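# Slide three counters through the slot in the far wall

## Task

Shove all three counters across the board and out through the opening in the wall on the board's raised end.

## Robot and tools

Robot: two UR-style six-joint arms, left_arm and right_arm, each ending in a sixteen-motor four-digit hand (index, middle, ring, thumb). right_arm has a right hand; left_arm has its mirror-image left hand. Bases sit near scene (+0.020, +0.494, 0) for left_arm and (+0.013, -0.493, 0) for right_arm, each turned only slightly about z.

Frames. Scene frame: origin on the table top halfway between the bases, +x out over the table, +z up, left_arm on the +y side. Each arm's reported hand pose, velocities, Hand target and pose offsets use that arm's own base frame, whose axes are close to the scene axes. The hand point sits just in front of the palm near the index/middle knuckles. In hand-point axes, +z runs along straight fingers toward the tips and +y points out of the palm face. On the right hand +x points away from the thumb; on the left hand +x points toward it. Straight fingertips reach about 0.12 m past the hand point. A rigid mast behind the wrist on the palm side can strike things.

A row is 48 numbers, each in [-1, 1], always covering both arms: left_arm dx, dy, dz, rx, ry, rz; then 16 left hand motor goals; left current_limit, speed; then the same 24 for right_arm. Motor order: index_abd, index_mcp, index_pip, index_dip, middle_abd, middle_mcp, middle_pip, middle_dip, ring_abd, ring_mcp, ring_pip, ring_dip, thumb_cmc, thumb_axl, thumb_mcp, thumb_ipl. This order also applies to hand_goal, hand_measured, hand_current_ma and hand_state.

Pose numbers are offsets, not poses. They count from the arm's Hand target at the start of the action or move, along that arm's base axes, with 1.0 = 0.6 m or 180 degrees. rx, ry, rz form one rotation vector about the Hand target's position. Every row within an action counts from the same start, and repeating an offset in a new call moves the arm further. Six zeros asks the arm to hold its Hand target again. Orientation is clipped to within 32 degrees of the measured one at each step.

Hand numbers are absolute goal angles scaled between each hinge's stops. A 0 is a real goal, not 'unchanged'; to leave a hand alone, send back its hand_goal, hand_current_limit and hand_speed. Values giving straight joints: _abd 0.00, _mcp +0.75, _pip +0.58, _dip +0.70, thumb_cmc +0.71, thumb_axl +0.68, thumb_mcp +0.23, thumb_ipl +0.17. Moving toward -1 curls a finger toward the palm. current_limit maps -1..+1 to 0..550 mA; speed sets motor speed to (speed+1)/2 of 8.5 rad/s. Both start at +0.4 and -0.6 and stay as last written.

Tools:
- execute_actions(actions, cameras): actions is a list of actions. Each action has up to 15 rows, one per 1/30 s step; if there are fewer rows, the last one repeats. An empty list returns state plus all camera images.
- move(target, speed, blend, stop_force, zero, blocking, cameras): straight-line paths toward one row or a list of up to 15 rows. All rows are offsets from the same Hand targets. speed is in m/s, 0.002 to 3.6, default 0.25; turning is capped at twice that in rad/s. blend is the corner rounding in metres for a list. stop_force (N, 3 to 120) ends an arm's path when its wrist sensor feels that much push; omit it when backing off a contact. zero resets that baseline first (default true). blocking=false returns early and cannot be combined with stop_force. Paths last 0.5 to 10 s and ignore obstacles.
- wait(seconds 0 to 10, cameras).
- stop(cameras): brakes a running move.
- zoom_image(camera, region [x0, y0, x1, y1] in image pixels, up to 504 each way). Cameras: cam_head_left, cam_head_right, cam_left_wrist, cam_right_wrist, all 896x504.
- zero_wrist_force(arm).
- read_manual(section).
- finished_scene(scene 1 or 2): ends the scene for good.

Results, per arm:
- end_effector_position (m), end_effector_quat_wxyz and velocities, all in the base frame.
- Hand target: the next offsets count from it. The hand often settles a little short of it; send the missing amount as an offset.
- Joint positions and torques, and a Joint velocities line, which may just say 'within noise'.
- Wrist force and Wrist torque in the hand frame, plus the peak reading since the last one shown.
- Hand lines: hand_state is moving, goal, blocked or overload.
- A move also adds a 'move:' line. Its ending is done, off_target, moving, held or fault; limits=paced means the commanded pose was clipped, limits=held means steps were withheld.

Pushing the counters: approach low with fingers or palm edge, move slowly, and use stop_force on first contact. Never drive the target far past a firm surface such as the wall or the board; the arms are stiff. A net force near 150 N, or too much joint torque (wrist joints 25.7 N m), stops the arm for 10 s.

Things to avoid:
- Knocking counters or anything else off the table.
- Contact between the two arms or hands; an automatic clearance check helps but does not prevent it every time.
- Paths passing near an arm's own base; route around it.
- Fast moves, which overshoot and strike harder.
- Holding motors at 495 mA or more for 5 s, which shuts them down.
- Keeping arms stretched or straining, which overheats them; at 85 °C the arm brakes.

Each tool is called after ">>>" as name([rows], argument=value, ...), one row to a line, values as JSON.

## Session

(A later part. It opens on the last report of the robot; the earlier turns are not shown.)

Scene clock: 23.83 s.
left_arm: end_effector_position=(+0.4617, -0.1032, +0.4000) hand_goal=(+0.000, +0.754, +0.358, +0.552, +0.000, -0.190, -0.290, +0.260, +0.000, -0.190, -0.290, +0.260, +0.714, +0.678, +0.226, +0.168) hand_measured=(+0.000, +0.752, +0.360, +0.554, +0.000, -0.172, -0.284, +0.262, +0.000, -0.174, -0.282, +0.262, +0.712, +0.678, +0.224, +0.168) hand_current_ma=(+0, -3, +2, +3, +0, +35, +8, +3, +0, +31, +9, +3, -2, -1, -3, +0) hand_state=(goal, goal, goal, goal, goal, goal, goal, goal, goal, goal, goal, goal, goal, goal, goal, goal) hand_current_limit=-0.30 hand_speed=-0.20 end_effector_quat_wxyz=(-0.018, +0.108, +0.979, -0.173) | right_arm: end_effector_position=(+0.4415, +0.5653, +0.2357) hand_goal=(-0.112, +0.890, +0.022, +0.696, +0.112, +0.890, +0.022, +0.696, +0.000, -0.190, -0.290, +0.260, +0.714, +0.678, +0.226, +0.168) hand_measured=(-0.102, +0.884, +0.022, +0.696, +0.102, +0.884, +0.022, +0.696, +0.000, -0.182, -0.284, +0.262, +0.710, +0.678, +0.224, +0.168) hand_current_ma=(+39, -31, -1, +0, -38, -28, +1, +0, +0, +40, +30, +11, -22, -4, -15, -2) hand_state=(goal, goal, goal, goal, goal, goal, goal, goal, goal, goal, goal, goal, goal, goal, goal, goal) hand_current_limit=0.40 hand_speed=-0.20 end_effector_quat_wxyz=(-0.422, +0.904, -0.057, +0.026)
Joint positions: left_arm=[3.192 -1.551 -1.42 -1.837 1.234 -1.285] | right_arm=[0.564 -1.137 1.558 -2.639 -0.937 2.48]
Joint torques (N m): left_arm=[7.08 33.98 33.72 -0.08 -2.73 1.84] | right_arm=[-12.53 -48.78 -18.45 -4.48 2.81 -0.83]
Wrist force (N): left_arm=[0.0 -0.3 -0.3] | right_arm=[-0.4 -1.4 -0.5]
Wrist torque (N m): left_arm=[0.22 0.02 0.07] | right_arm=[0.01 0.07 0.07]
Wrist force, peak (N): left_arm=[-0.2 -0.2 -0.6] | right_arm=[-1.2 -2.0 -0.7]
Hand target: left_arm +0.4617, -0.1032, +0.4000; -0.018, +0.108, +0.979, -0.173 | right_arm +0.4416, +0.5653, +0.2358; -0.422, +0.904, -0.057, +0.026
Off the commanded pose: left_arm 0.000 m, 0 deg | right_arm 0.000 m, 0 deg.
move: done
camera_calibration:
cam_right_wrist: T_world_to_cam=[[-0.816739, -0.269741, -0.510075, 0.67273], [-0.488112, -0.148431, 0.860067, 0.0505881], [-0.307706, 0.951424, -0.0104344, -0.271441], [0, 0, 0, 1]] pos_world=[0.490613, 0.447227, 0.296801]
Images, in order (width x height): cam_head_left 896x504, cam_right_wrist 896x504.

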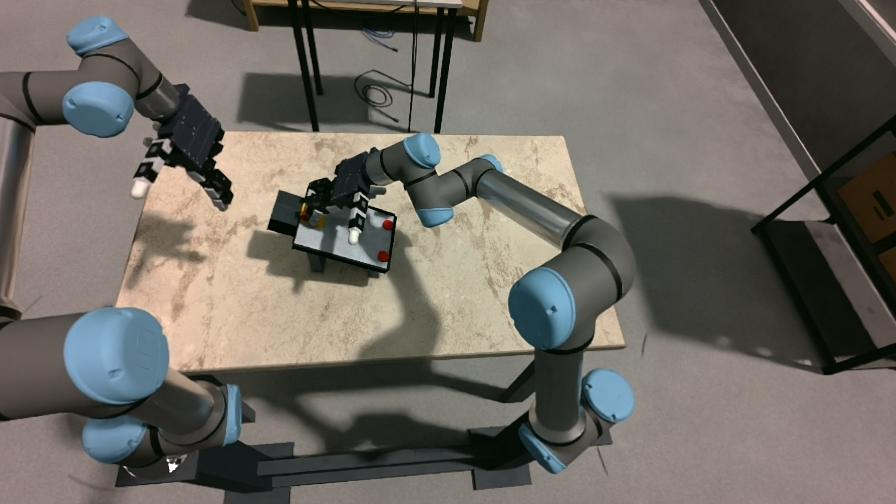

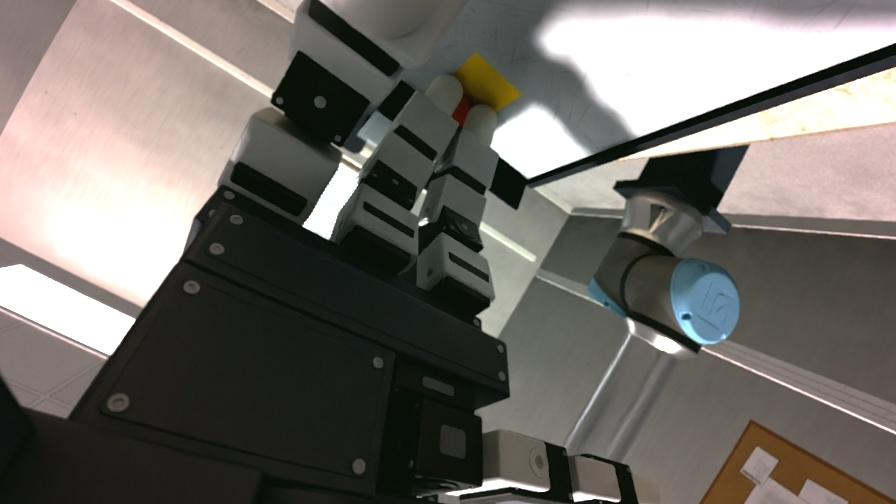

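>>> move([
  [0,0,0,0,0,0, 0.0,0.754,0.358,0.551, 0.0,-0.19,-0.29,0.26, 0.0,-0.19,-0.29,0.26, 0.714,0.678,0.226,0.168, -0.3,-0.2, 0.0049,0.0406,0.0143,0,0,0, -0.112,0.89,0.022,0.696, 0.112,0.89,0.022,0.696, 0.0,-0.19,-0.29,0.26, 0.714,0.678,0.226,0.168, 0.4,-0.2],
], speed=0.025, stop_force=3, cameras=["cam_head_left"])

>>> zoom_image(camera="cam_head_left", region=[265, 185, 345, 245])

Scene clock: 26.27 s.
left_arm: end_effector_position=(+0.4617, -0.1032, +0.4000) hand_goal=(+0.000, +0.754, +0.358, +0.552, +0.000, -0.190, -0.290, +0.260, +0.000, -0.190, -0.290, +0.260, +0.714, +0.678, +0.226, +0.168) hand_measured=(+0.000, +0.752, +0.360, +0.554, +0.000, -0.172, -0.284, +0.262, +0.000, -0.174, -0.282, +0.262, +0.712, +0.678, +0.224, +0.168) hand_current_ma=(+0, -3, +2, +3, +0, +35, +8, +3, +0, +31, +9, +3, -2, -1, -3, +0) hand_state=(goal, goal, goal, goal, goal, goal, goal, goal, goal, goal, goal, goal, goal, goal, goal, goal) hand_current_limit=-0.30 hand_speed=-0.20 end_effector_quat_wxyz=(-0.018, +0.108, +0.979, -0.173) | right_arm: end_effector_position=(+0.4440, +0.5856, +0.2430) hand_goal=(-0.112, +0.890, +0.022, +0.696, +0.112, +0.890, +0.022, +0.696, +0.000, -0.190, -0.290, +0.260, +0.714, +0.678, +0.226, +0.168) hand_measured=(-0.104, +0.886, +0.008, +0.696, +0.104, +0.884, +0.014, +0.696, +0.000, -0.182, -0.284, +0.262, +0.710, +0.678, +0.224, +0.168) hand_current_ma=(+34, -22, -65, -2, -34, -27, -33, -2, +0, +40, +30, +11, -22, -4, -15, -2) hand_state=(goal, goal, goal, goal, goal, goal, goal, goal, goal, goal, goal, goal, goal, goal, goal, goal) hand_current_limit=0.40 hand_speed=-0.20 end_effector_quat_wxyz=(-0.422, +0.904, -0.057, +0.026)
Joint positions: left_arm=[3.192 -1.551 -1.42 -1.837 1.234 -1.285] | right_arm=[0.589 -1.106 1.493 -2.621 -0.953 2.505]
Joint torques (N m): left_arm=[6.48 34.16 33.03 -0.22 -2.76 1.89] | right_arm=[-11.44 -49.24 -33.25 -2.39 2.43 1.41]
Wrist force (N): left_arm=[-0.1 -0.4 -0.2] | right_arm=[-0.5 -2.2 -3.9]
Wrist torque (N m): left_arm=[0.21 0.04 0.06] | right_arm=[0.26 0.10 0.12]
Wrist force, peak (N): left_arm=[-0.2 -0.4 -0.5] | right_arm=[-0.4 -3.5 -10.5]
Hand target: left_arm +0.4617, -0.1032, +0.4000; -0.018, +0.108, +0.979, -0.173 | right_arm +0.4440, +0.5856, +0.2430; -0.422, +0.904, -0.057, +0.026 (not the last commanded pose)
Off the commanded pose: left_arm 0.000 m, 0 deg | right_arm 0.004 m, 0 deg.
move: contact (right_arm)
Images, in order (width x height): cam_head_left 896x504.

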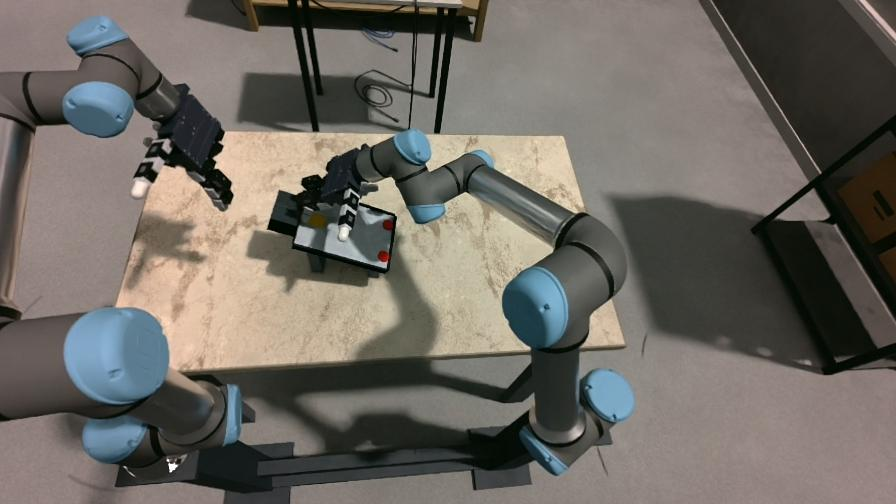

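Scaled by 6.300 from the camera's 896x504 image, which has a finer 1280x720 frame.

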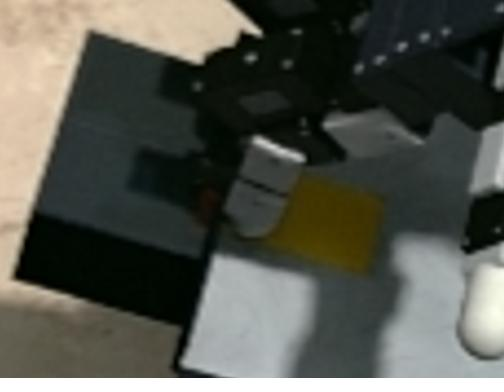

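>>> move([
  [0,0,0,0,0,0, 0.0,0.754,0.358,0.551, 0.0,-0.19,-0.29,0.26, 0.0,-0.19,-0.29,0.26, 0.714,0.678,0.226,0.168, -0.3,-0.2, 0.0262,-0.0051,-0.0005,0,0,0, -0.112,0.89,0.022,0.696, 0.112,0.89,0.022,0.696, 0.0,-0.19,-0.29,0.26, 0.714,0.678,0.226,0.168, 0.4,-0.2],
], speed=0.03)

>>> move([
  [0,0,0,0,0,0, 0.0,0.754,0.358,0.551, 0.0,-0.19,-0.29,0.26, 0.0,-0.19,-0.29,0.26, 0.714,0.678,0.226,0.168, -0.3,-0.2, 0.0017,0.0141,0.005,0,0,0, -0.112,0.89,0.022,0.696, 0.112,0.89,0.022,0.696, 0.0,-0.19,-0.29,0.26, 0.714,0.678,0.226,0.168, 0.4,-0.2],
], speed=0.012, stop_force=3, cameras=["cam_head_left","cam_left_wrist"])

>>> zoom_image(camera="cam_head_left", region=[265, 185, 345, 245])

Scene clock: 27.63 s.
left_arm: end_effector_position=(+0.4617, -0.1032, +0.4000) hand_goal=(+0.000, +0.754, +0.358, +0.552, +0.000, -0.190, -0.290, +0.260, +0.000, -0.190, -0.290, +0.260, +0.714, +0.678, +0.226, +0.168) hand_measured=(+0.000, +0.752, +0.360, +0.554, +0.000, -0.172, -0.284, +0.262, +0.000, -0.174, -0.282, +0.262, +0.712, +0.678, +0.224, +0.168) hand_current_ma=(+0, -3, +2, +3, +0, +35, +8, +3, +0, +31, +9, +3, -2, -1, -3, +0) hand_state=(goal, goal, goal, goal, goal, goal, goal, goal, goal, goal, goal, goal, goal, goal, goal, goal) hand_current_limit=-0.30 hand_speed=-0.20 end_effector_quat_wxyz=(-0.018, +0.108, +0.979, -0.173) | right_arm: end_effector_position=(+0.4600, +0.5825, +0.2427) hand_goal=(-0.112, +0.890, +0.022, +0.696, +0.112, +0.890, +0.022, +0.696, +0.000, -0.190, -0.290, +0.260, +0.714, +0.678, +0.226, +0.168) hand_measured=(-0.104, +0.884, +0.016, +0.696, +0.104, +0.884, +0.020, +0.696, +0.000, -0.182, -0.284, +0.262, +0.710, +0.678, +0.224, +0.168) hand_current_ma=(+35, -29, -32, -2, -31, -30, -9, -2, +0, +40, +30, +11, -22, -4, -15, -2) hand_state=(goal, goal, goal, goal, goal, goal, goal, goal, goal, goal, goal, goal, goal, goal, goal, goal) hand_current_limit=0.40 hand_speed=-0.20 end_effector_quat_wxyz=(-0.422, +0.904, -0.057, +0.026)
Joint positions: left_arm=[3.192 -1.551 -1.42 -1.837 1.234 -1.285] | right_arm=[0.572 -1.087 1.463 -2.599 -0.942 2.487]
Joint torques (N m): left_arm=[6.04 33.11 34.75 -0.06 -2.7 1.56] | right_arm=[11.25 -51.84 -13.85 -4.55 0.13 1.49]
Wrist force (N): left_arm=[0.2 -0.1 -0.2] | right_arm=[-0.9 -1.7 -0.5]
Wrist torque (N m): left_arm=[0.24 -0.01 0.08] | right_arm=[-0.01 0.14 0.09]
Wrist force, peak (N): left_arm=[0.0 -0.4 -0.5] | right_arm=[-0.4 -2.4 -4.1]
Hand target: left_arm +0.4617, -0.1032, +0.4000; -0.018, +0.108, +0.979, -0.173 | right_arm +0.4597, +0.5826, +0.2427; -0.422, +0.904, -0.057, +0.026
Off the commanded pose: left_arm 0.000 m, 0 deg | right_arm 0.000 m, 0 deg.
move: done

Scene clock: 28.87 s.
left_arm: end_effector_position=(+0.4617, -0.1032, +0.4000) hand_goal=(+0.000, +0.754, +0.358, +0.552, +0.000, -0.190, -0.290, +0.260, +0.000, -0.190, -0.290, +0.260, +0.714, +0.678, +0.226, +0.168) hand_measured=(+0.000, +0.752, +0.360, +0.554, +0.000, -0.172, -0.284, +0.262, +0.000, -0.174, -0.282, +0.262, +0.712, +0.678, +0.224, +0.168) hand_current_ma=(+0, -3, +2, +3, +0, +35, +8, +3, +0, +31, +9, +3, -2, -1, -3, +0) hand_state=(goal, goal, goal, goal, goal, goal, goal, goal, goal, goal, goal, goal, goal, goal, goal, goal) hand_current_limit=-0.30 hand_speed=-0.20 end_effector_quat_wxyz=(-0.018, +0.108, +0.979, -0.173) | right_arm: end_effector_position=(+0.4600, +0.5844, +0.2434) hand_goal=(-0.112, +0.890, +0.022, +0.696, +0.112, +0.890, +0.022, +0.696, +0.000, -0.190, -0.290, +0.260, +0.714, +0.678, +0.226, +0.168) hand_measured=(-0.104, +0.880, +0.008, +0.696, +0.104, +0.880, +0.014, +0.696, +0.000, -0.182, -0.284, +0.262, +0.710, +0.678, +0.224, +0.168) hand_current_ma=(+34, -48, -61, -2, -31, -50, -32, -2, +0, +40, +30, +11, -22, -4, -15, -2) hand_state=(goal, goal, goal, goal, goal, goal, goal, goal, goal, goal, goal, goal, goal, goal, goal, goal) hand_current_limit=0.40 hand_speed=-0.20 end_effector_quat_wxyz=(-0.422, +0.904, -0.057, +0.026)
Joint positions: left_arm=[3.192 -1.551 -1.42 -1.837 1.234 -1.285] | right_arm=[0.574 -1.084 1.457 -2.598 -0.943 2.49]
Joint torques (N m): left_arm=[7.23 32.86 34.27 -0.21 -2.78 1.8] | right_arm=[-11.08 -49.64 -11.31 -3.93 2.7 -1.06]
Wrist force (N): left_arm=[0.0 -0.4 -0.2] | right_arm=[-0.8 -2.2 -4.2]
Wrist torque (N m): left_arm=[0.21 0.02 0.06] | right_arm=[0.29 0.12 0.01]
Wrist force, peak (N): left_arm=[-0.1 -0.5 -0.4] | right_arm=[0.1 -2.8 -8.5]
Hand target: left_arm +0.4617, -0.1032, +0.4000; -0.018, +0.108, +0.979, -0.173 | right_arm +0.4600, +0.5844, +0.2434; -0.422, +0.904, -0.057, +0.026 (not the last commanded pose)
Off the commanded pose: left_arm 0.000 m, 0 deg | right_arm 0.007 m, 0 deg.
move: contact (right_arm)
camera_calibration:
cam_left_wrist: T_world_to_cam=[[0.646048, -0.741392, 0.18155, -0.473925], [-0.434459, -0.161606, 0.886075, -0.228294], [-0.627589, -0.651323, -0.426509, 0.518701], [0, 0, 0, 1]] pos_world=[0.532525, -0.0504165, 0.509558]
Images, in order (width x height): cam_head_left 896x504, cam_left_wrist 896x504.

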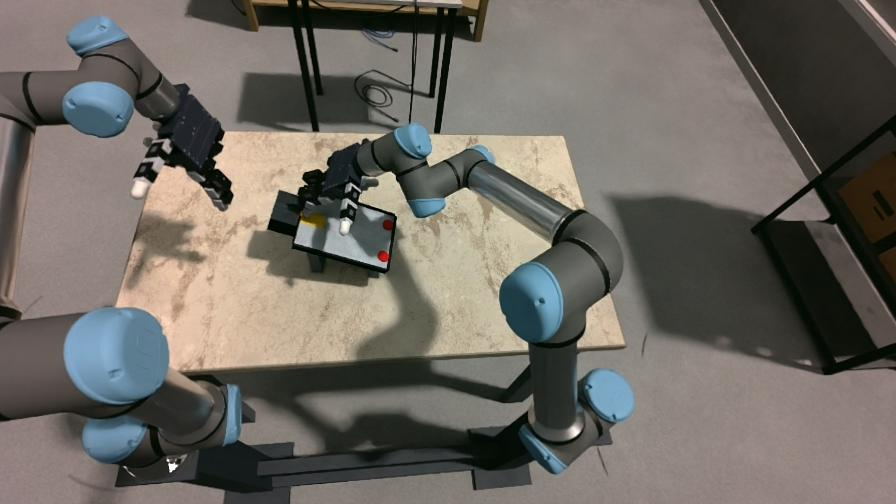

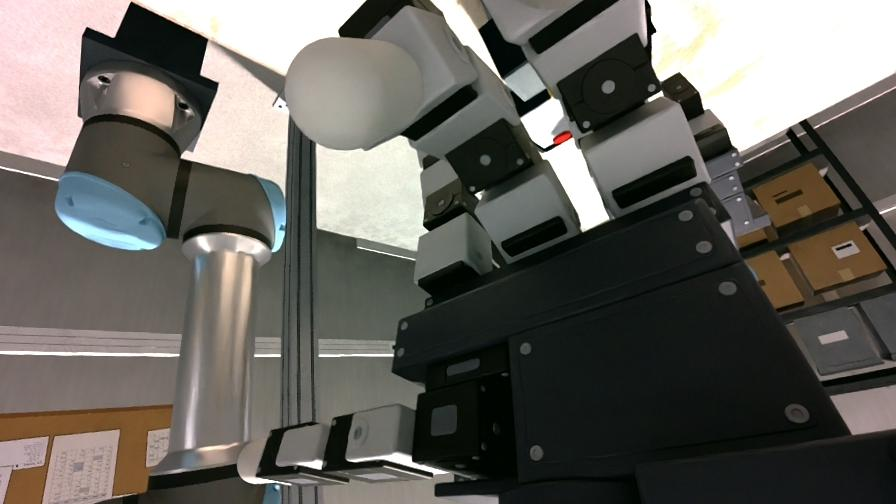

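Scaled by 6.300 from the camera's 896x504 image, which has a finer 1280x720 frame.

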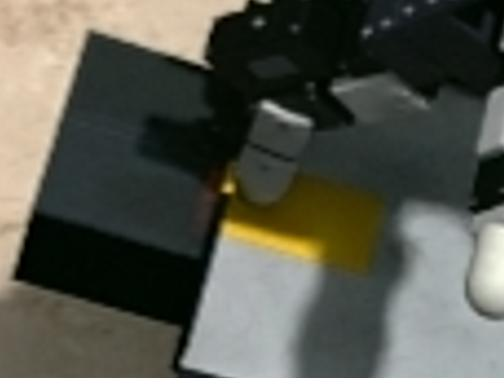

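>>> move([
  [0.0638,-0.5613,-0.0333,0,0,0, 0.0,0.754,0.358,0.551, 0.0,-0.19,-0.29,0.26, 0.0,-0.19,-0.29,0.26, 0.714,0.678,0.226,0.168, 0.4,-0.2, -0.0333,-0.474,0.0193,0,0,0, -0.112,0.89,0.022,0.696, 0.112,0.89,0.022,0.696, 0.0,-0.19,-0.29,0.26, 0.714,0.678,0.226,0.168, 0.4,-0.2],
  [0.0838,-0.613,-0.265,0,0,0, 0.0,0.754,0.358,0.551, 0.0,-0.19,-0.29,0.26, 0.0,-0.19,-0.29,0.26, 0.714,0.678,0.226,0.168, 0.4,-0.2, -0.038,-0.6297,0.011,0,0,0, -0.112,0.89,0.022,0.696, 0.112,0.89,0.022,0.696, 0.0,-0.19,-0.29,0.26, 0.714,0.678,0.226,0.168, 0.4,-0.2],
], speed=[0.28,0.2], blend=0.03, cameras=["cam_head_left","cam_head_right"])

>>> zoom_image(camera="cam_head_left", region=[265, 185, 345, 245])

>>> zoom_image(camera="cam_head_left", region=[350, 205, 410, 265])

Scene clock: 31.80 s.
left_arm: end_effector_position=(+0.5119, -0.4710, +0.2410) hand_goal=(+0.000, +0.754, +0.358, +0.552, +0.000, -0.190, -0.290, +0.260, +0.000, -0.190, -0.290, +0.260, +0.714, +0.678, +0.226, +0.168) hand_measured=(+0.000, +0.750, +0.360, +0.554, +0.000, -0.172, -0.284, +0.262, +0.000, -0.174, -0.282, +0.262, +0.712, +0.678, +0.224, +0.168) hand_current_ma=(+0, -4, +1, +3, +0, +34, +8, +3, +0, +30, +9, +3, -3, -1, -4, +0) hand_state=(goal, goal, goal, goal, goal, goal, goal, goal, goal, goal, goal, goal, goal, goal, goal, goal) hand_current_limit=0.40 hand_speed=-0.20 end_effector_quat_wxyz=(-0.018, +0.108, +0.979, -0.173) | right_arm: end_effector_position=(+0.4372, +0.2066, +0.2501) hand_goal=(-0.112, +0.890, +0.022, +0.696, +0.112, +0.890, +0.022, +0.696, +0.000, -0.190, -0.290, +0.260, +0.714, +0.678, +0.226, +0.168) hand_measured=(-0.104, +0.882, +0.014, +0.696, +0.104, +0.882, +0.020, +0.696, +0.000, -0.182, -0.284, +0.262, +0.710, +0.678, +0.224, +0.168) hand_current_ma=(+33, -40, -34, -2, -31, -43, -11, -2, +0, +39, +30, +11, -22, -4, -15, -2) hand_state=(goal, goal, goal, goal, goal, goal, goal, goal, goal, goal, goal, goal, goal, goal, goal, goal) hand_current_limit=0.40 hand_speed=-0.20 end_effector_quat_wxyz=(-0.422, +0.904, -0.057, +0.026)
Joint positions: left_arm=[2.599 -2.103 -1.178 -1.315 1.241 -1.913] | right_arm=[-0.114 -1.663 1.986 -1.906 -0.698 1.588]
Joint torques (N m): left_arm=[8.21 45.91 21.84 4.92 0.61 1.89] | right_arm=[-7.79 -7.16 -33.98 -1.06 2.12 -1.48]
Wrist force (N): left_arm=[0.2 -0.7 -0.3] | right_arm=[-0.1 -1.9 -0.8]
Wrist torque (N m): left_arm=[0.15 -0.02 0.09] | right_arm=[-0.06 0.07 -0.03]
Wrist force, peak (N): left_arm=[0.7 2.0 -1.1] | right_arm=[-0.7 -2.5 -4.6]
Hand target: left_arm +0.5120, -0.4710, +0.2410; -0.018, +0.108, +0.979, -0.173 | right_arm +0.4372, +0.2065, +0.2500; -0.422, +0.904, -0.057, +0.026
Off the commanded pose: left_arm 0.000 m, 0 deg | right_arm 0.000 m, 0 deg.
move: done
Images, in order (width x height): cam_head_left 896x504, cam_head_right 896x504.

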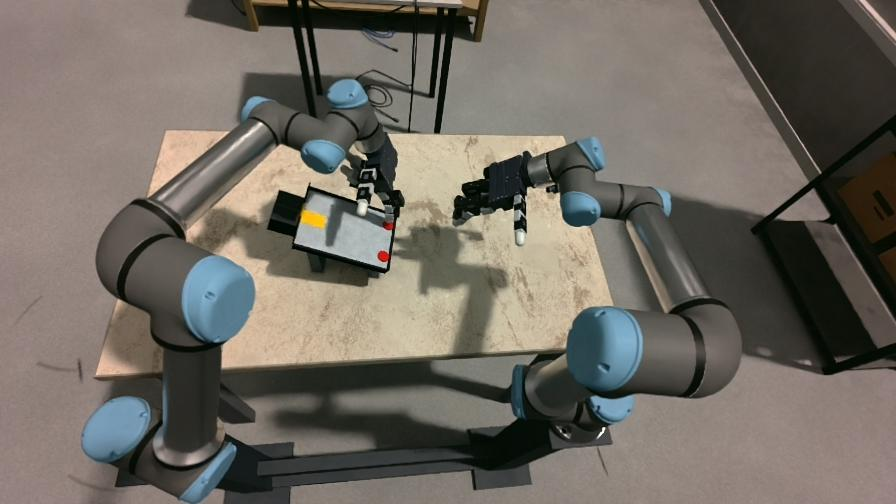

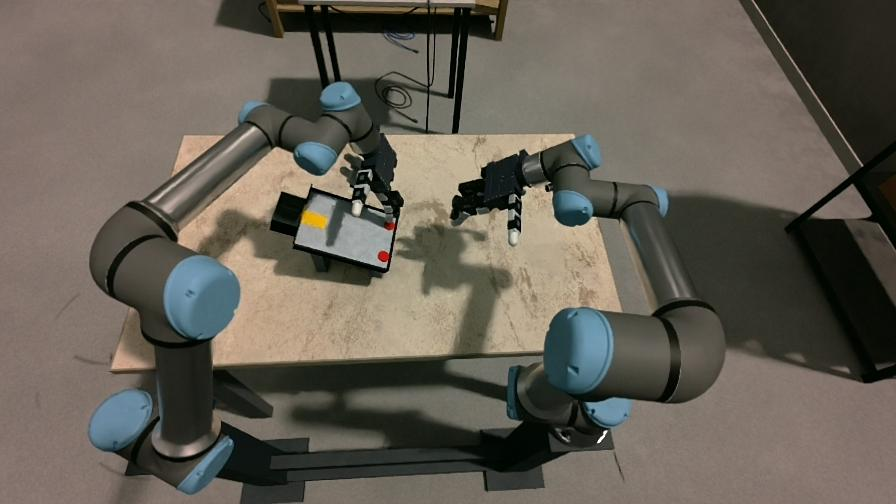

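Scaled by 6.300 from the camera's 896x504 image, which has a finer 1280x720 frame.

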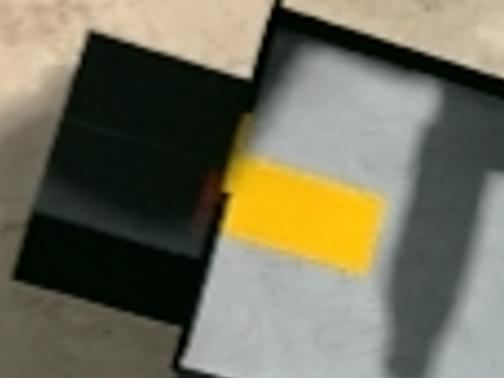

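Scaled by 8.400 from the camera's 896x504 image, which has a finer 1280x720 frame.

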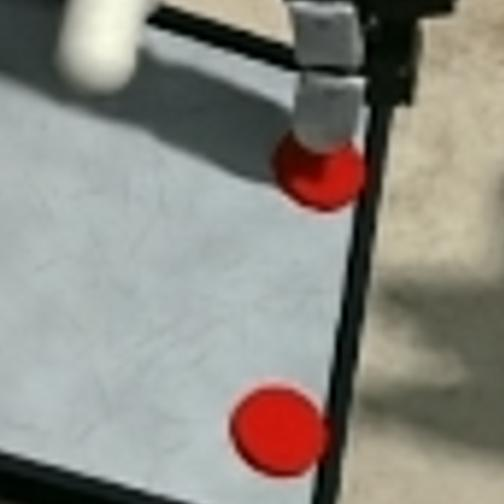

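>>> move([
  [0,0,-0.035,0,0,0, 0.0,0.754,0.358,0.551, 0.0,-0.19,-0.29,0.26, 0.0,-0.19,-0.29,0.26, 0.714,0.678,0.226,0.168, 0.4,-0.2, 0,0,0,0,0,0, -0.112,0.89,0.022,0.696, 0.112,0.89,0.022,0.696, 0.0,-0.19,-0.29,0.26, 0.714,0.678,0.226,0.168, 0.4,-0.2],
], speed=0.02, stop_force=3, cameras=["cam_head_left"])

>>> zoom_image(camera="cam_head_left", region=[350, 205, 410, 265])

Scene clock: 33.63 s.
left_arm: end_effector_position=(+0.5120, -0.4710, +0.2285) hand_goal=(+0.000, +0.754, +0.358, +0.552, +0.000, -0.190, -0.290, +0.260, +0.000, -0.190, -0.290, +0.260, +0.714, +0.678, +0.226, +0.168) hand_measured=(+0.000, +0.756, +0.354, +0.546, +0.000, -0.172, -0.284, +0.262, +0.000, -0.174, -0.282, +0.262, +0.712, +0.678, +0.224, +0.168) hand_current_ma=(+0, +2, -5, -6, +0, +34, +8, +3, +0, +30, +9, +3, -3, -1, -4, +0) hand_state=(goal, goal, goal, goal, goal, goal, goal, goal, goal, goal, goal, goal, goal, goal, goal, goal) hand_current_limit=0.40 hand_speed=-0.20 end_effector_quat_wxyz=(-0.018, +0.108, +0.979, -0.173) | right_arm: end_effector_position=(+0.4372, +0.2065, +0.2500) hand_goal=(-0.112, +0.890, +0.022, +0.696, +0.112, +0.890, +0.022, +0.696, +0.000, -0.190, -0.290, +0.260, +0.714, +0.678, +0.226, +0.168) hand_measured=(-0.104, +0.882, +0.014, +0.696, +0.104, +0.882, +0.020, +0.696, +0.000, -0.182, -0.284, +0.262, +0.710, +0.678, +0.224, +0.168) hand_current_ma=(+33, -40, -34, -2, -31, -43, -11, -2, +0, +39, +30, +11, -22, -4, -15, -2) hand_state=(goal, goal, goal, goal, goal, goal, goal, goal, goal, goal, goal, goal, goal, goal, goal, goal) hand_current_limit=0.40 hand_speed=-0.20 end_effector_quat_wxyz=(-0.422, +0.904, -0.057, +0.026)
Joint positions: left_arm=[2.599 -2.108 -1.202 -1.286 1.24 -1.913] | right_arm=[-0.114 -1.663 1.986 -1.905 -0.698 1.588]
Joint torques (N m): left_arm=[4.33 57.84 34.26 4.81 -0.08 1.91] | right_arm=[-12.83 -6.55 -34.27 -1.22 -1.11 -0.87]
Wrist force (N): left_arm=[0.0 -1.0 -1.3] | right_arm=[-0.4 -1.6 -1.0]
Wrist torque (N m): left_arm=[0.26 0.02 0.06] | right_arm=[-0.01 0.12 -0.02]
Wrist force, peak (N): left_arm=[0.3 -4.1 -9.4] | right_arm=[-0.3 -1.9 -1.1]
Hand target: left_arm +0.5120, -0.4710, +0.2285; -0.018, +0.108, +0.979, -0.173 (not the last commanded pose) | right_arm +0.4372, +0.2065, +0.2500; -0.422, +0.904, -0.057, +0.026
Off the commanded pose: left_arm 0.009 m, 0 deg | right_arm 0.000 m, 0 deg.
move: contact (left_arm)
Images, in order (width x height): cam_head_left 896x504.

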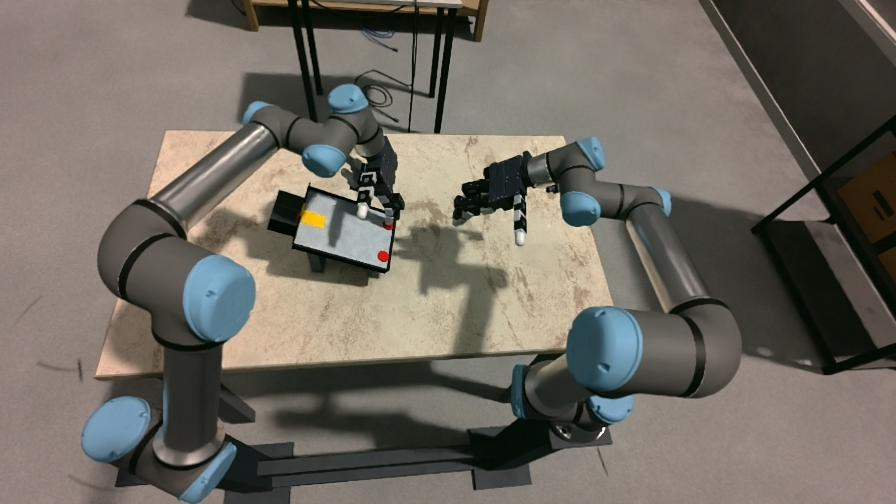

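Scaled by 8.400 from the camera's 896x504 image, which has a finer 1280x720 frame.

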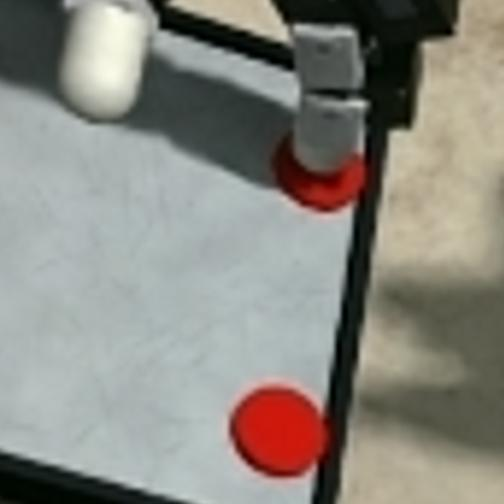

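>>> move([
  [0,0,0,0,0,0, 0.0,0.644,0.358,0.551, 0.0,-0.19,-0.29,0.26, 0.0,-0.19,-0.29,0.26, 0.714,0.678,0.226,0.168, -0.3,-0.6, 0,0,0,0,0,0, -0.112,0.89,0.022,0.696, 0.112,0.89,0.022,0.696, 0.0,-0.19,-0.29,0.26, 0.714,0.678,0.226,0.168, 0.4,-0.2],
  [-0.0192,0.2813,0.0952,0,0,0, 0.0,0.644,0.358,0.551, 0.0,-0.19,-0.29,0.26, 0.0,-0.19,-0.29,0.26, 0.714,0.678,0.226,0.168, -0.3,-0.6, 0,0,0,0,0,0, -0.112,0.89,0.022,0.696, 0.112,0.89,0.022,0.696, 0.0,-0.19,-0.29,0.26, 0.714,0.678,0.226,0.168, 0.4,-0.2],
], speed=0.06, cameras=["cam_head_left"])

>>> zoom_image(camera="cam_head_left", region=[280, 180, 410, 280])

Scene clock: 37.70 s.
left_arm: end_effector_position=(+0.5004, -0.3021, +0.2856) hand_goal=(+0.000, +0.644, +0.358, +0.552, +0.000, -0.190, -0.290, +0.260, +0.000, -0.190, -0.290, +0.260, +0.714, +0.678, +0.226, +0.168) hand_measured=(-0.004, +0.752, +0.390, +0.566, +0.000, -0.172, -0.284, +0.262, +0.000, -0.174, -0.282, +0.262, +0.712, +0.678, +0.224, +0.168) hand_current_ma=(-5, +192, +69, +16, +0, +34, +8, +3, +0, +30, +9, +3, -3, -1, -4, +0) hand_state=(goal, blocked, blocked, moving, goal, goal, goal, goal, goal, goal, goal, goal, goal, goal, goal, goal) hand_current_limit=-0.30 hand_speed=-0.60 end_effector_quat_wxyz=(-0.018, +0.108, +0.979, -0.173) end_effector_velocity=(+0.001, -0.002, +0.000) end_effector_angular_velocity=(-0.002, -0.003, +0.001) | right_arm: end_effector_position=(+0.4372, +0.2065, +0.2500) hand_goal=(-0.112, +0.890, +0.022, +0.696, +0.112, +0.890, +0.022, +0.696, +0.000, -0.190, -0.290, +0.260, +0.714, +0.678, +0.226, +0.168) hand_measured=(-0.104, +0.882, +0.014, +0.696, +0.104, +0.882, +0.020, +0.696, +0.000, -0.182, -0.284, +0.262, +0.710, +0.678, +0.224, +0.168) hand_current_ma=(+33, -40, -34, -2, -31, -43, -11, -2, +0, +39, +30, +11, -22, -4, -15, -2) hand_state=(goal, goal, goal, goal, goal, goal, goal, goal, goal, goal, goal, goal, goal, goal, goal, goal) hand_current_limit=0.40 hand_speed=-0.20 end_effector_quat_wxyz=(-0.422, +0.904, -0.057, +0.026)
Joint positions: left_arm=[2.83 -1.814 -1.45 -1.413 1.223 -1.669] | right_arm=[-0.114 -1.663 1.986 -1.905 -0.698 1.588]
Joint velocities: left_arm=[-0.003 -0.002 0.003 0.005 -0.001 -0.004] | right_arm=[within noise]
Joint torques (N m): left_arm=[-7.89 23.75 30.86 4.7 -1.3 -1.93] | right_arm=[-12.13 -5.98 -34.26 -1.52 -1.16 -0.57]
Wrist force (N): left_arm=[0.3 -5.3 -7.3] | right_arm=[-0.5 -1.6 -1.0]
Wrist torque (N m): left_arm=[0.89 0.17 0.00] | right_arm=[-0.02 0.13 -0.02]
Wrist force, peak (N): left_arm=[0.3 -5.3 -7.3] | right_arm=[-0.4 -1.8 -1.5]
Hand target: left_arm +0.5005, -0.3022, +0.2857; -0.018, +0.108, +0.979, -0.173 | right_arm +0.4372, +0.2065, +0.2500; -0.422, +0.904, -0.057, +0.026
Off the commanded pose: left_arm 0.000 m, 0 deg | right_arm 0.000 m, 0 deg.
move: done
Images, in order (width x height): cam_head_left 896x504.

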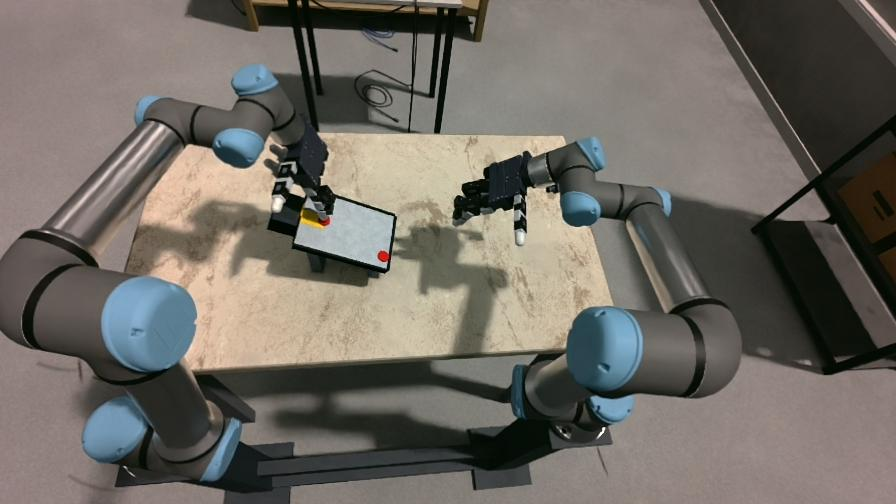

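Scaled by 3.877 from the camera's 896x504 image, which has a finer 1280x720 frame.

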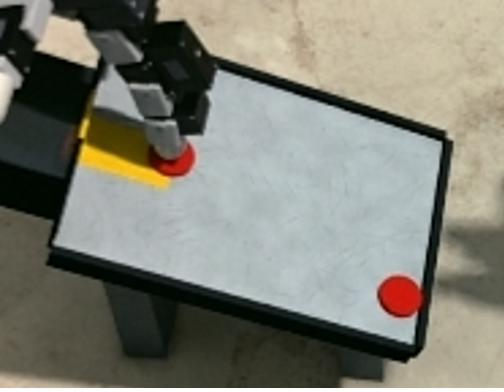

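>>> move([
  [0,0,0,0,0,0, 0.0,0.644,0.358,0.551, 0.0,-0.19,-0.29,0.26, 0.0,-0.19,-0.29,0.26, 0.714,0.678,0.226,0.168, -0.3,-0.6, -0.0087,0.4653,-0.0705,0,0,0, -0.112,0.89,0.022,0.696, 0.112,0.89,0.022,0.696, 0.0,-0.19,-0.29,0.26, 0.714,0.678,0.226,0.168, 0.4,-0.2],
  [0,0.0333,0.1333,0,0,0, 0.0,0.644,0.358,0.551, 0.0,-0.19,-0.29,0.26, 0.0,-0.19,-0.29,0.26, 0.714,0.678,0.226,0.168, -0.3,-0.6, -0.0087,0.4653,-0.0705,0,0,0, -0.112,0.89,0.022,0.696, 0.112,0.89,0.022,0.696, 0.0,-0.19,-0.29,0.26, 0.714,0.678,0.226,0.168, 0.4,-0.2],
  [-0.0647,0.3317,0.1905,0,0,0, 0.0,0.644,0.358,0.551, 0.0,-0.19,-0.29,0.26, 0.0,-0.19,-0.29,0.26, 0.714,0.678,0.226,0.168, -0.3,-0.6, 0.0073,0.598,-0.0237,0,0,0, -0.112,0.89,0.022,0.696, 0.112,0.89,0.022,0.696, 0.0,-0.19,-0.29,0.26, 0.714,0.678,0.226,0.168, 0.4,-0.2],
], speed=[0.14,0.2,0.17], cameras=["cam_head_left","cam_right_wrist"])

>>> zoom_image(camera="cam_head_left", region=[280, 180, 410, 280])

>>> zoom_image(camera="cam_right_wrist", region=[400, 40, 540, 140])

Scene clock: 42.90 s.
left_arm: end_effector_position=(+0.4617, -0.1032, +0.3999) hand_goal=(+0.000, +0.644, +0.358, +0.552, +0.000, -0.190, -0.290, +0.260, +0.000, -0.190, -0.290, +0.260, +0.714, +0.678, +0.226, +0.168) hand_measured=(-0.002, +0.642, +0.360, +0.554, +0.000, -0.174, -0.284, +0.262, +0.000, -0.174, -0.282, +0.262, +0.712, +0.678, +0.224, +0.168) hand_current_ma=(-2, -1, +2, +3, +0, +33, +8, +3, +0, +30, +9, +3, -3, -1, -4, +0) hand_state=(goal, goal, goal, goal, goal, goal, goal, goal, goal, goal, goal, goal, goal, goal, goal, goal) hand_current_limit=-0.30 hand_speed=-0.60 end_effector_quat_wxyz=(-0.018, +0.108, +0.979, -0.173) | right_arm: end_effector_position=(+0.4415, +0.5654, +0.2357) hand_goal=(-0.112, +0.890, +0.022, +0.696, +0.112, +0.890, +0.022, +0.696, +0.000, -0.190, -0.290, +0.260, +0.714, +0.678, +0.226, +0.168) hand_measured=(-0.104, +0.882, +0.014, +0.696, +0.104, +0.882, +0.020, +0.696, +0.000, -0.182, -0.284, +0.262, +0.710, +0.678, +0.224, +0.168) hand_current_ma=(+33, -40, -34, -2, -31, -43, -10, -2, +0, +37, +30, +11, -22, -4, -15, -2) hand_state=(goal, goal, goal, goal, goal, goal, goal, goal, goal, goal, goal, goal, goal, goal, goal, goal) hand_current_limit=0.40 hand_speed=-0.20 end_effector_quat_wxyz=(-0.422, +0.904, -0.057, +0.026)
Joint positions: left_arm=[3.192 -1.551 -1.42 -1.837 1.234 -1.285] | right_arm=[0.564 -1.137 1.558 -2.64 -0.938 2.48]
Joint torques (N m): left_arm=[5.85 25.77 34.16 2.74 -2.72 1.31] | right_arm=[-12.43 -48.19 -22.16 -4.35 2.9 -0.34]
Wrist force (N): left_arm=[-0.1 -0.3 -0.1] | right_arm=[-0.8 -1.6 -0.9]
Wrist torque (N m): left_arm=[0.21 0.03 0.09] | right_arm=[0.01 0.14 0.07]
Wrist force, peak (N): left_arm=[0.2 -5.1 -6.8] | right_arm=[-0.1 -1.0 -2.5]
Hand target: left_arm +0.4617, -0.1032, +0.4000; -0.018, +0.108, +0.979, -0.173 | right_arm +0.4416, +0.5653, +0.2358; -0.422, +0.904, -0.057, +0.026
Off the commanded pose: left_arm 0.000 m, 0 deg | right_arm 0.000 m, 0 deg.
move: done
camera_calibration:
cam_right_wrist: T_world_to_cam=[[-0.816651, -0.269572, -0.510306, 0.672678], [-0.488318, -0.148539, 0.859931, 0.0507771], [-0.307614, 0.951455, -0.010332, -0.271531], [0, 0, 0, 1]] pos_world=[0.490613, 0.447227, 0.296801]
Images, in order (width x height): cam_head_left 896x504, cam_right_wrist 896x504.

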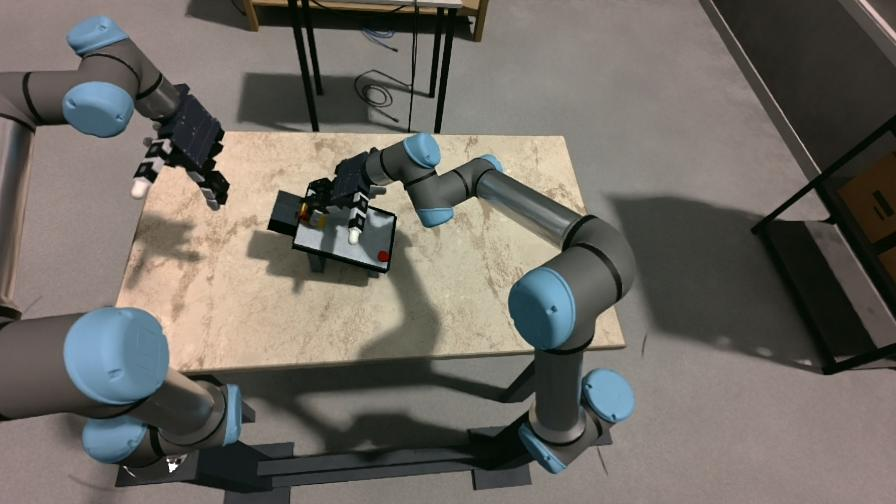

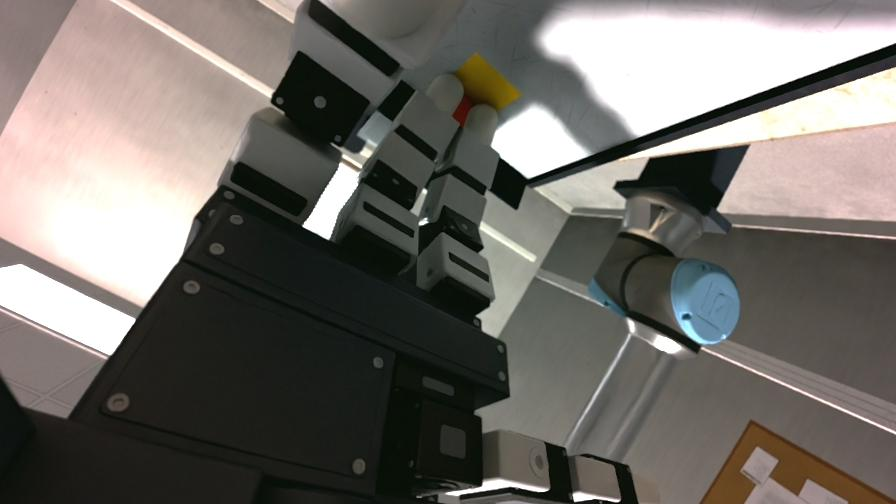

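Scaled by 3.877 from the camera's 896x504 image, which has a finer 1280x720 frame.

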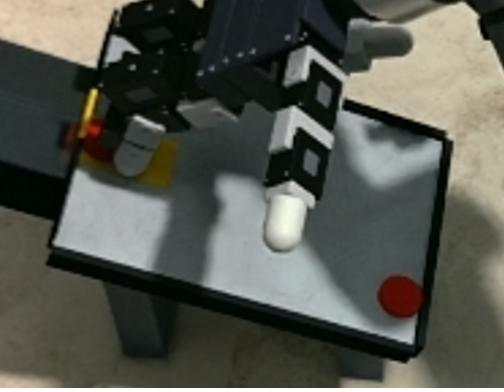

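Scaled by 3.600 from the camera's 896x504 image, which has a finer 1280x720 frame.

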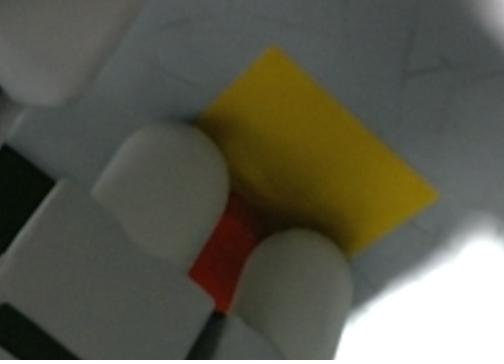

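>>> move([
  [0,0,0,0,0,0, 0.0,0.754,0.358,0.551, 0.0,-0.19,-0.29,0.26, 0.0,-0.19,-0.29,0.26, 0.714,0.678,0.226,0.168, -0.3,-0.4, 0.0038,0.0317,0.0112,0,0,0, -0.112,0.89,0.022,0.696, 0.112,0.89,0.022,0.696, 0.0,-0.19,-0.29,0.26, 0.714,0.678,0.226,0.168, 0.4,-0.2],
  [0,0,0,0,0,0, 0.0,0.754,0.358,0.551, 0.0,-0.19,-0.29,0.26, 0.0,-0.19,-0.29,0.26, 0.714,0.678,0.226,0.168, -0.3,-0.4, 0.0303,0.0282,0.0112,0,0,0, -0.112,0.89,0.022,0.696, 0.112,0.89,0.022,0.696, 0.0,-0.19,-0.29,0.26, 0.714,0.678,0.226,0.168, 0.4,-0.2],
], speed=[0.03,0.03])

>>> move([
  [0,0,0,0,0,0, 0.0,0.754,0.358,0.551, 0.0,-0.19,-0.29,0.26, 0.0,-0.19,-0.29,0.26, 0.714,0.678,0.226,0.168, -0.3,-0.4, 0.0017,0.0141,0.005,0,0,0, -0.112,0.89,0.022,0.696, 0.112,0.89,0.022,0.696, 0.0,-0.19,-0.29,0.26, 0.714,0.678,0.226,0.168, 0.4,-0.2],
], speed=0.012, stop_force=3, cameras=["cam_head_left"])

>>> zoom_image(camera="cam_head_left", region=[265, 185, 345, 245])

Scene clock: 44.90 s.
left_arm: end_effector_position=(+0.4617, -0.1032, +0.4000) hand_goal=(+0.000, +0.754, +0.358, +0.552, +0.000, -0.190, -0.290, +0.260, +0.000, -0.190, -0.290, +0.260, +0.714, +0.678, +0.226, +0.168) hand_measured=(-0.002, +0.744, +0.360, +0.554, +0.000, -0.174, -0.284, +0.262, +0.000, -0.174, -0.282, +0.262, +0.712, +0.678, +0.224, +0.168) hand_current_ma=(-2, -17, +2, +3, +0, +33, +8, +3, +0, +30, +9, +3, -3, -1, -4, +0) hand_state=(goal, goal, goal, goal, goal, goal, goal, goal, goal, goal, goal, goal, goal, goal, goal, goal) hand_current_limit=-0.30 hand_speed=-0.40 end_effector_quat_wxyz=(-0.018, +0.108, +0.979, -0.173) | right_arm: end_effector_position=(+0.4600, +0.5822, +0.2425) hand_goal=(-0.112, +0.890, +0.022, +0.696, +0.112, +0.890, +0.022, +0.696, +0.000, -0.190, -0.290, +0.260, +0.714, +0.678, +0.226, +0.168) hand_measured=(-0.104, +0.880, +0.016, +0.696, +0.104, +0.882, +0.020, +0.696, +0.000, -0.182, -0.284, +0.262, +0.710, +0.678, +0.224, +0.168) hand_current_ma=(+33, -52, -29, -2, -31, -43, -10, -2, +0, +37, +30, +11, -22, -4, -15, -2) hand_state=(goal, goal, goal, goal, goal, goal, goal, goal, goal, goal, goal, goal, goal, goal, goal, goal) hand_current_limit=0.40 hand_speed=-0.20 end_effector_quat_wxyz=(-0.422, +0.904, -0.057, +0.026)
Joint positions: left_arm=[3.192 -1.551 -1.42 -1.837 1.234 -1.285] | right_arm=[0.571 -1.087 1.464 -2.6 -0.942 2.487]
Joint torques (N m): left_arm=[6.27 32.67 34.13 -0.2 -1.57 1.87] | right_arm=[10.99 -51.43 -13.7 -4.35 0.32 1.45]
Wrist force (N): left_arm=[0.0 -0.4 -0.4] | right_arm=[-1.2 -1.4 -0.3]
Wrist torque (N m): left_arm=[0.22 0.01 0.08] | right_arm=[-0.03 0.19 0.07]
Wrist force, peak (N): left_arm=[0.0 -0.6 -0.3] | right_arm=[-1.4 -1.7 -0.8]
Hand target: left_arm +0.4617, -0.1032, +0.4000; -0.018, +0.108, +0.979, -0.173 | right_arm +0.4598, +0.5823, +0.2425; -0.422, +0.904, -0.057, +0.026
Off the commanded pose: left_arm 0.000 m, 0 deg | right_arm 0.000 m, 0 deg.
move: done

Scene clock: 46.13 s.
left_arm: end_effector_position=(+0.4617, -0.1032, +0.4000) hand_goal=(+0.000, +0.754, +0.358, +0.552, +0.000, -0.190, -0.290, +0.260, +0.000, -0.190, -0.290, +0.260, +0.714, +0.678, +0.226, +0.168) hand_measured=(-0.002, +0.744, +0.360, +0.554, +0.000, -0.174, -0.284, +0.262, +0.000, -0.174, -0.282, +0.262, +0.712, +0.678, +0.224, +0.168) hand_current_ma=(-2, -17, +2, +3, +0, +33, +8, +3, +0, +30, +9, +3, -3, -1, -4, +0) hand_state=(goal, goal, goal, goal, goal, goal, goal, goal, goal, goal, goal, goal, goal, goal, goal, goal) hand_current_limit=-0.30 hand_speed=-0.40 end_effector_quat_wxyz=(-0.018, +0.108, +0.979, -0.173) | right_arm: end_effector_position=(+0.4601, +0.5845, +0.2434) hand_goal=(-0.112, +0.890, +0.022, +0.696, +0.112, +0.890, +0.022, +0.696, +0.000, -0.190, -0.290, +0.260, +0.714, +0.678, +0.226, +0.168) hand_measured=(-0.104, +0.866, +0.012, +0.694, +0.104, +0.882, +0.012, +0.696, +0.000, -0.182, -0.284, +0.262, +0.710, +0.678, +0.224, +0.168) hand_current_ma=(+30, -123, -43, -7, -31, -44, -43, -2, +0, +37, +30, +11, -22, -4, -15, -2) hand_state=(goal, blocked, goal, goal, goal, goal, goal, goal, goal, goal, goal, goal, goal, goal, goal, goal) hand_current_limit=0.40 hand_speed=-0.20 end_effector_quat_wxyz=(-0.422, +0.904, -0.057, +0.026)
Joint positions: left_arm=[3.192 -1.551 -1.42 -1.837 1.234 -1.285] | right_arm=[0.574 -1.084 1.457 -2.598 -0.943 2.49]
Joint torques (N m): left_arm=[6.61 33.31 34.46 -0.09 -0.82 1.92] | right_arm=[-11.86 -50.5 -12.3 -4.19 2.98 -1.15]
Wrist force (N): left_arm=[0.1 -0.2 -0.2] | right_arm=[-1.2 -1.9 -2.6]
Wrist torque (N m): left_arm=[0.23 0.01 0.09] | right_arm=[0.09 0.30 -0.08]
Wrist force, peak (N): left_arm=[-0.3 -0.5 -0.4] | right_arm=[-0.9 -1.8 -5.6]
Hand target: left_arm +0.4617, -0.1032, +0.4000; -0.018, +0.108, +0.979, -0.173 | right_arm +0.4601, +0.5845, +0.2434; -0.422, +0.904, -0.057, +0.026 (not the last commanded pose)
Off the commanded pose: left_arm 0.000 m, 0 deg | right_arm 0.007 m, 0 deg.
move: contact (right_arm)
Images, in order (width x height): cam_head_left 896x504.

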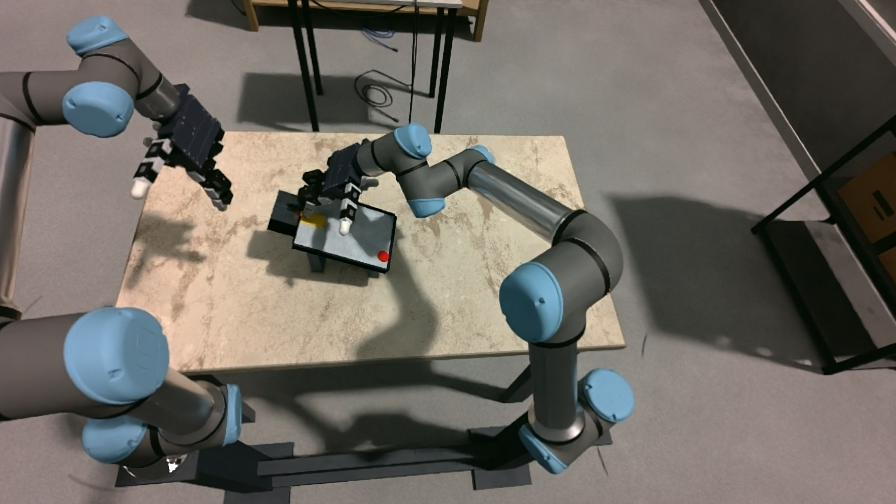

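Scaled by 6.300 from the camera's 896x504 image, which has a finer 1280x720 frame.

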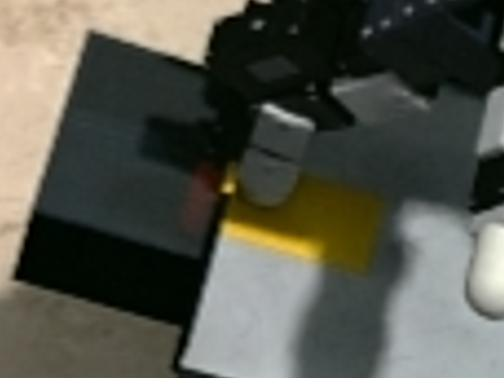

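>>> move([
  [-0.0528,-0.5113,-0.0333,0,0,0, 0.0,0.754,0.358,0.551, 0.0,-0.19,-0.29,0.26, 0.0,-0.19,-0.29,0.26, 0.714,0.678,0.226,0.168, 0.4,-0.2, -0.0335,-0.4742,0.0193,0,0,0, -0.112,0.89,0.022,0.696, 0.112,0.89,0.022,0.696, 0.0,-0.19,-0.29,0.26, 0.714,0.678,0.226,0.168, 0.4,-0.2],
  [-0.0788,-0.5767,-0.2658,0,0,0, 0.0,0.754,0.358,0.551, 0.0,-0.19,-0.29,0.26, 0.0,-0.19,-0.29,0.26, 0.714,0.678,0.226,0.168, 0.4,-0.2, -0.0382,-0.6298,0.011,0,0,0, -0.112,0.89,0.022,0.696, 0.112,0.89,0.022,0.696, 0.0,-0.19,-0.29,0.26, 0.714,0.678,0.226,0.168, 0.4,-0.2],
], speed=[0.28,0.2], blend=0.03, cameras=["cam_head_left","cam_head_right"])

>>> zoom_image(camera="cam_head_left", region=[265, 185, 345, 245])

>>> zoom_image(camera="cam_head_left", region=[350, 225, 410, 285])

Scene clock: 48.87 s.
left_arm: end_effector_position=(+0.4144, -0.4492, +0.2406) hand_goal=(+0.000, +0.754, +0.358, +0.552, +0.000, -0.190, -0.290, +0.260, +0.000, -0.190, -0.290, +0.260, +0.714, +0.678, +0.226, +0.168) hand_measured=(-0.002, +0.746, +0.360, +0.554, +0.000, -0.174, -0.284, +0.262, +0.000, -0.174, -0.282, +0.262, +0.712, +0.678, +0.224, +0.168) hand_current_ma=(-2, -13, +1, +3, +0, +32, +8, +3, +0, +29, +9, +3, -3, -1, -4, +0) hand_state=(goal, goal, goal, goal, goal, goal, goal, goal, goal, goal, goal, goal, goal, goal, goal, goal) hand_current_limit=0.40 hand_speed=-0.20 end_effector_quat_wxyz=(-0.018, +0.108, +0.979, -0.173) | right_arm: end_effector_position=(+0.4371, +0.2067, +0.2500) hand_goal=(-0.112, +0.890, +0.022, +0.696, +0.112, +0.890, +0.022, +0.696, +0.000, -0.190, -0.290, +0.260, +0.714, +0.678, +0.226, +0.168) hand_measured=(-0.104, +0.870, +0.016, +0.694, +0.104, +0.882, +0.020, +0.696, +0.000, -0.182, -0.284, +0.262, +0.710, +0.678, +0.224, +0.168) hand_current_ma=(+30, -104, -28, -7, -31, -37, -13, -2, +0, +37, +30, +11, -22, -4, -15, -2) hand_state=(goal, blocked, goal, goal, goal, goal, goal, goal, goal, goal, goal, goal, goal, goal, goal, goal) hand_current_limit=0.40 hand_speed=-0.20 end_effector_quat_wxyz=(-0.422, +0.904, -0.057, +0.026)
Joint positions: left_arm=[2.548 -1.897 -1.484 -1.197 1.247 -1.967] | right_arm=[-0.114 -1.664 1.986 -1.906 -0.697 1.588]
Joint torques (N m): left_arm=[4.64 38.14 16.14 5.28 -0.97 1.58] | right_arm=[-7.32 -6.56 -34.38 -1.22 2.12 -1.07]
Wrist force (N): left_arm=[0.1 -0.3 0.1] | right_arm=[-0.2 -1.8 -1.1]
Wrist torque (N m): left_arm=[0.17 0.00 -0.02] | right_arm=[-0.04 0.09 -0.04]
Wrist force, peak (N): left_arm=[0.3 2.3 -1.2] | right_arm=[-0.7 -1.7 -2.8]
Hand target: left_arm +0.4144, -0.4492, +0.2405; -0.018, +0.108, +0.979, -0.173 | right_arm +0.4371, +0.2066, +0.2500; -0.422, +0.904, -0.057, +0.026
Off the commanded pose: left_arm 0.000 m, 0 deg | right_arm 0.000 m, 0 deg.
move: done
Images, in order (width x height): cam_head_left 896x504, cam_head_right 896x504.

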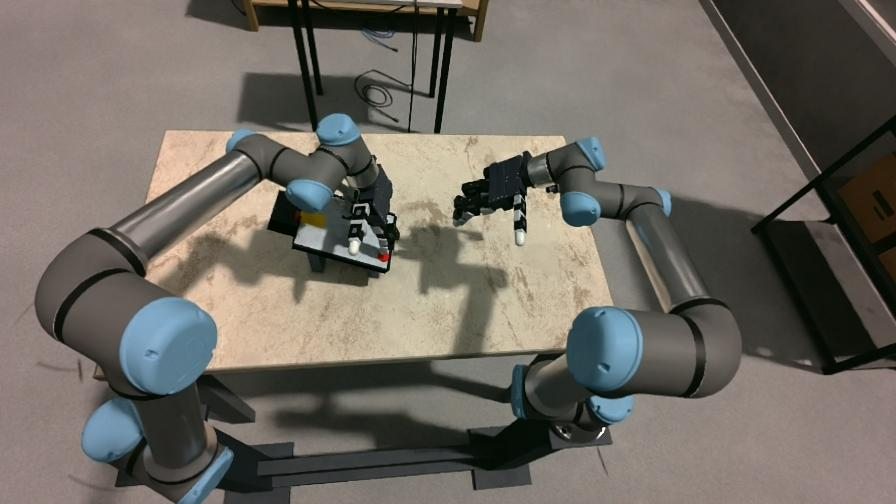

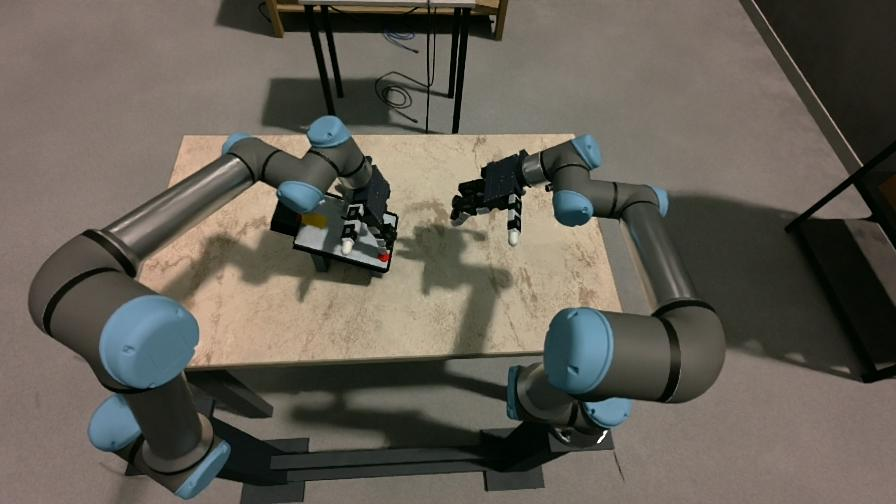

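Scaled by 6.300 from the camera's 896x504 image, which has a finer 1280x720 frame.

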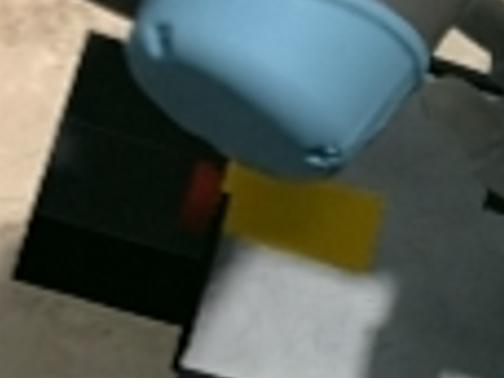

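Scaled by 8.400 from the camera's 896x504 image, which has a finer 1280x720 frame.

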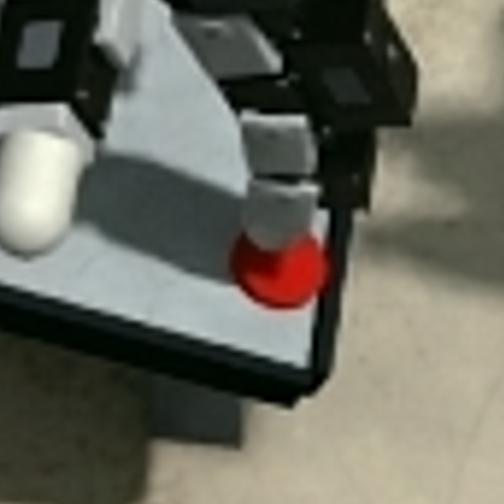

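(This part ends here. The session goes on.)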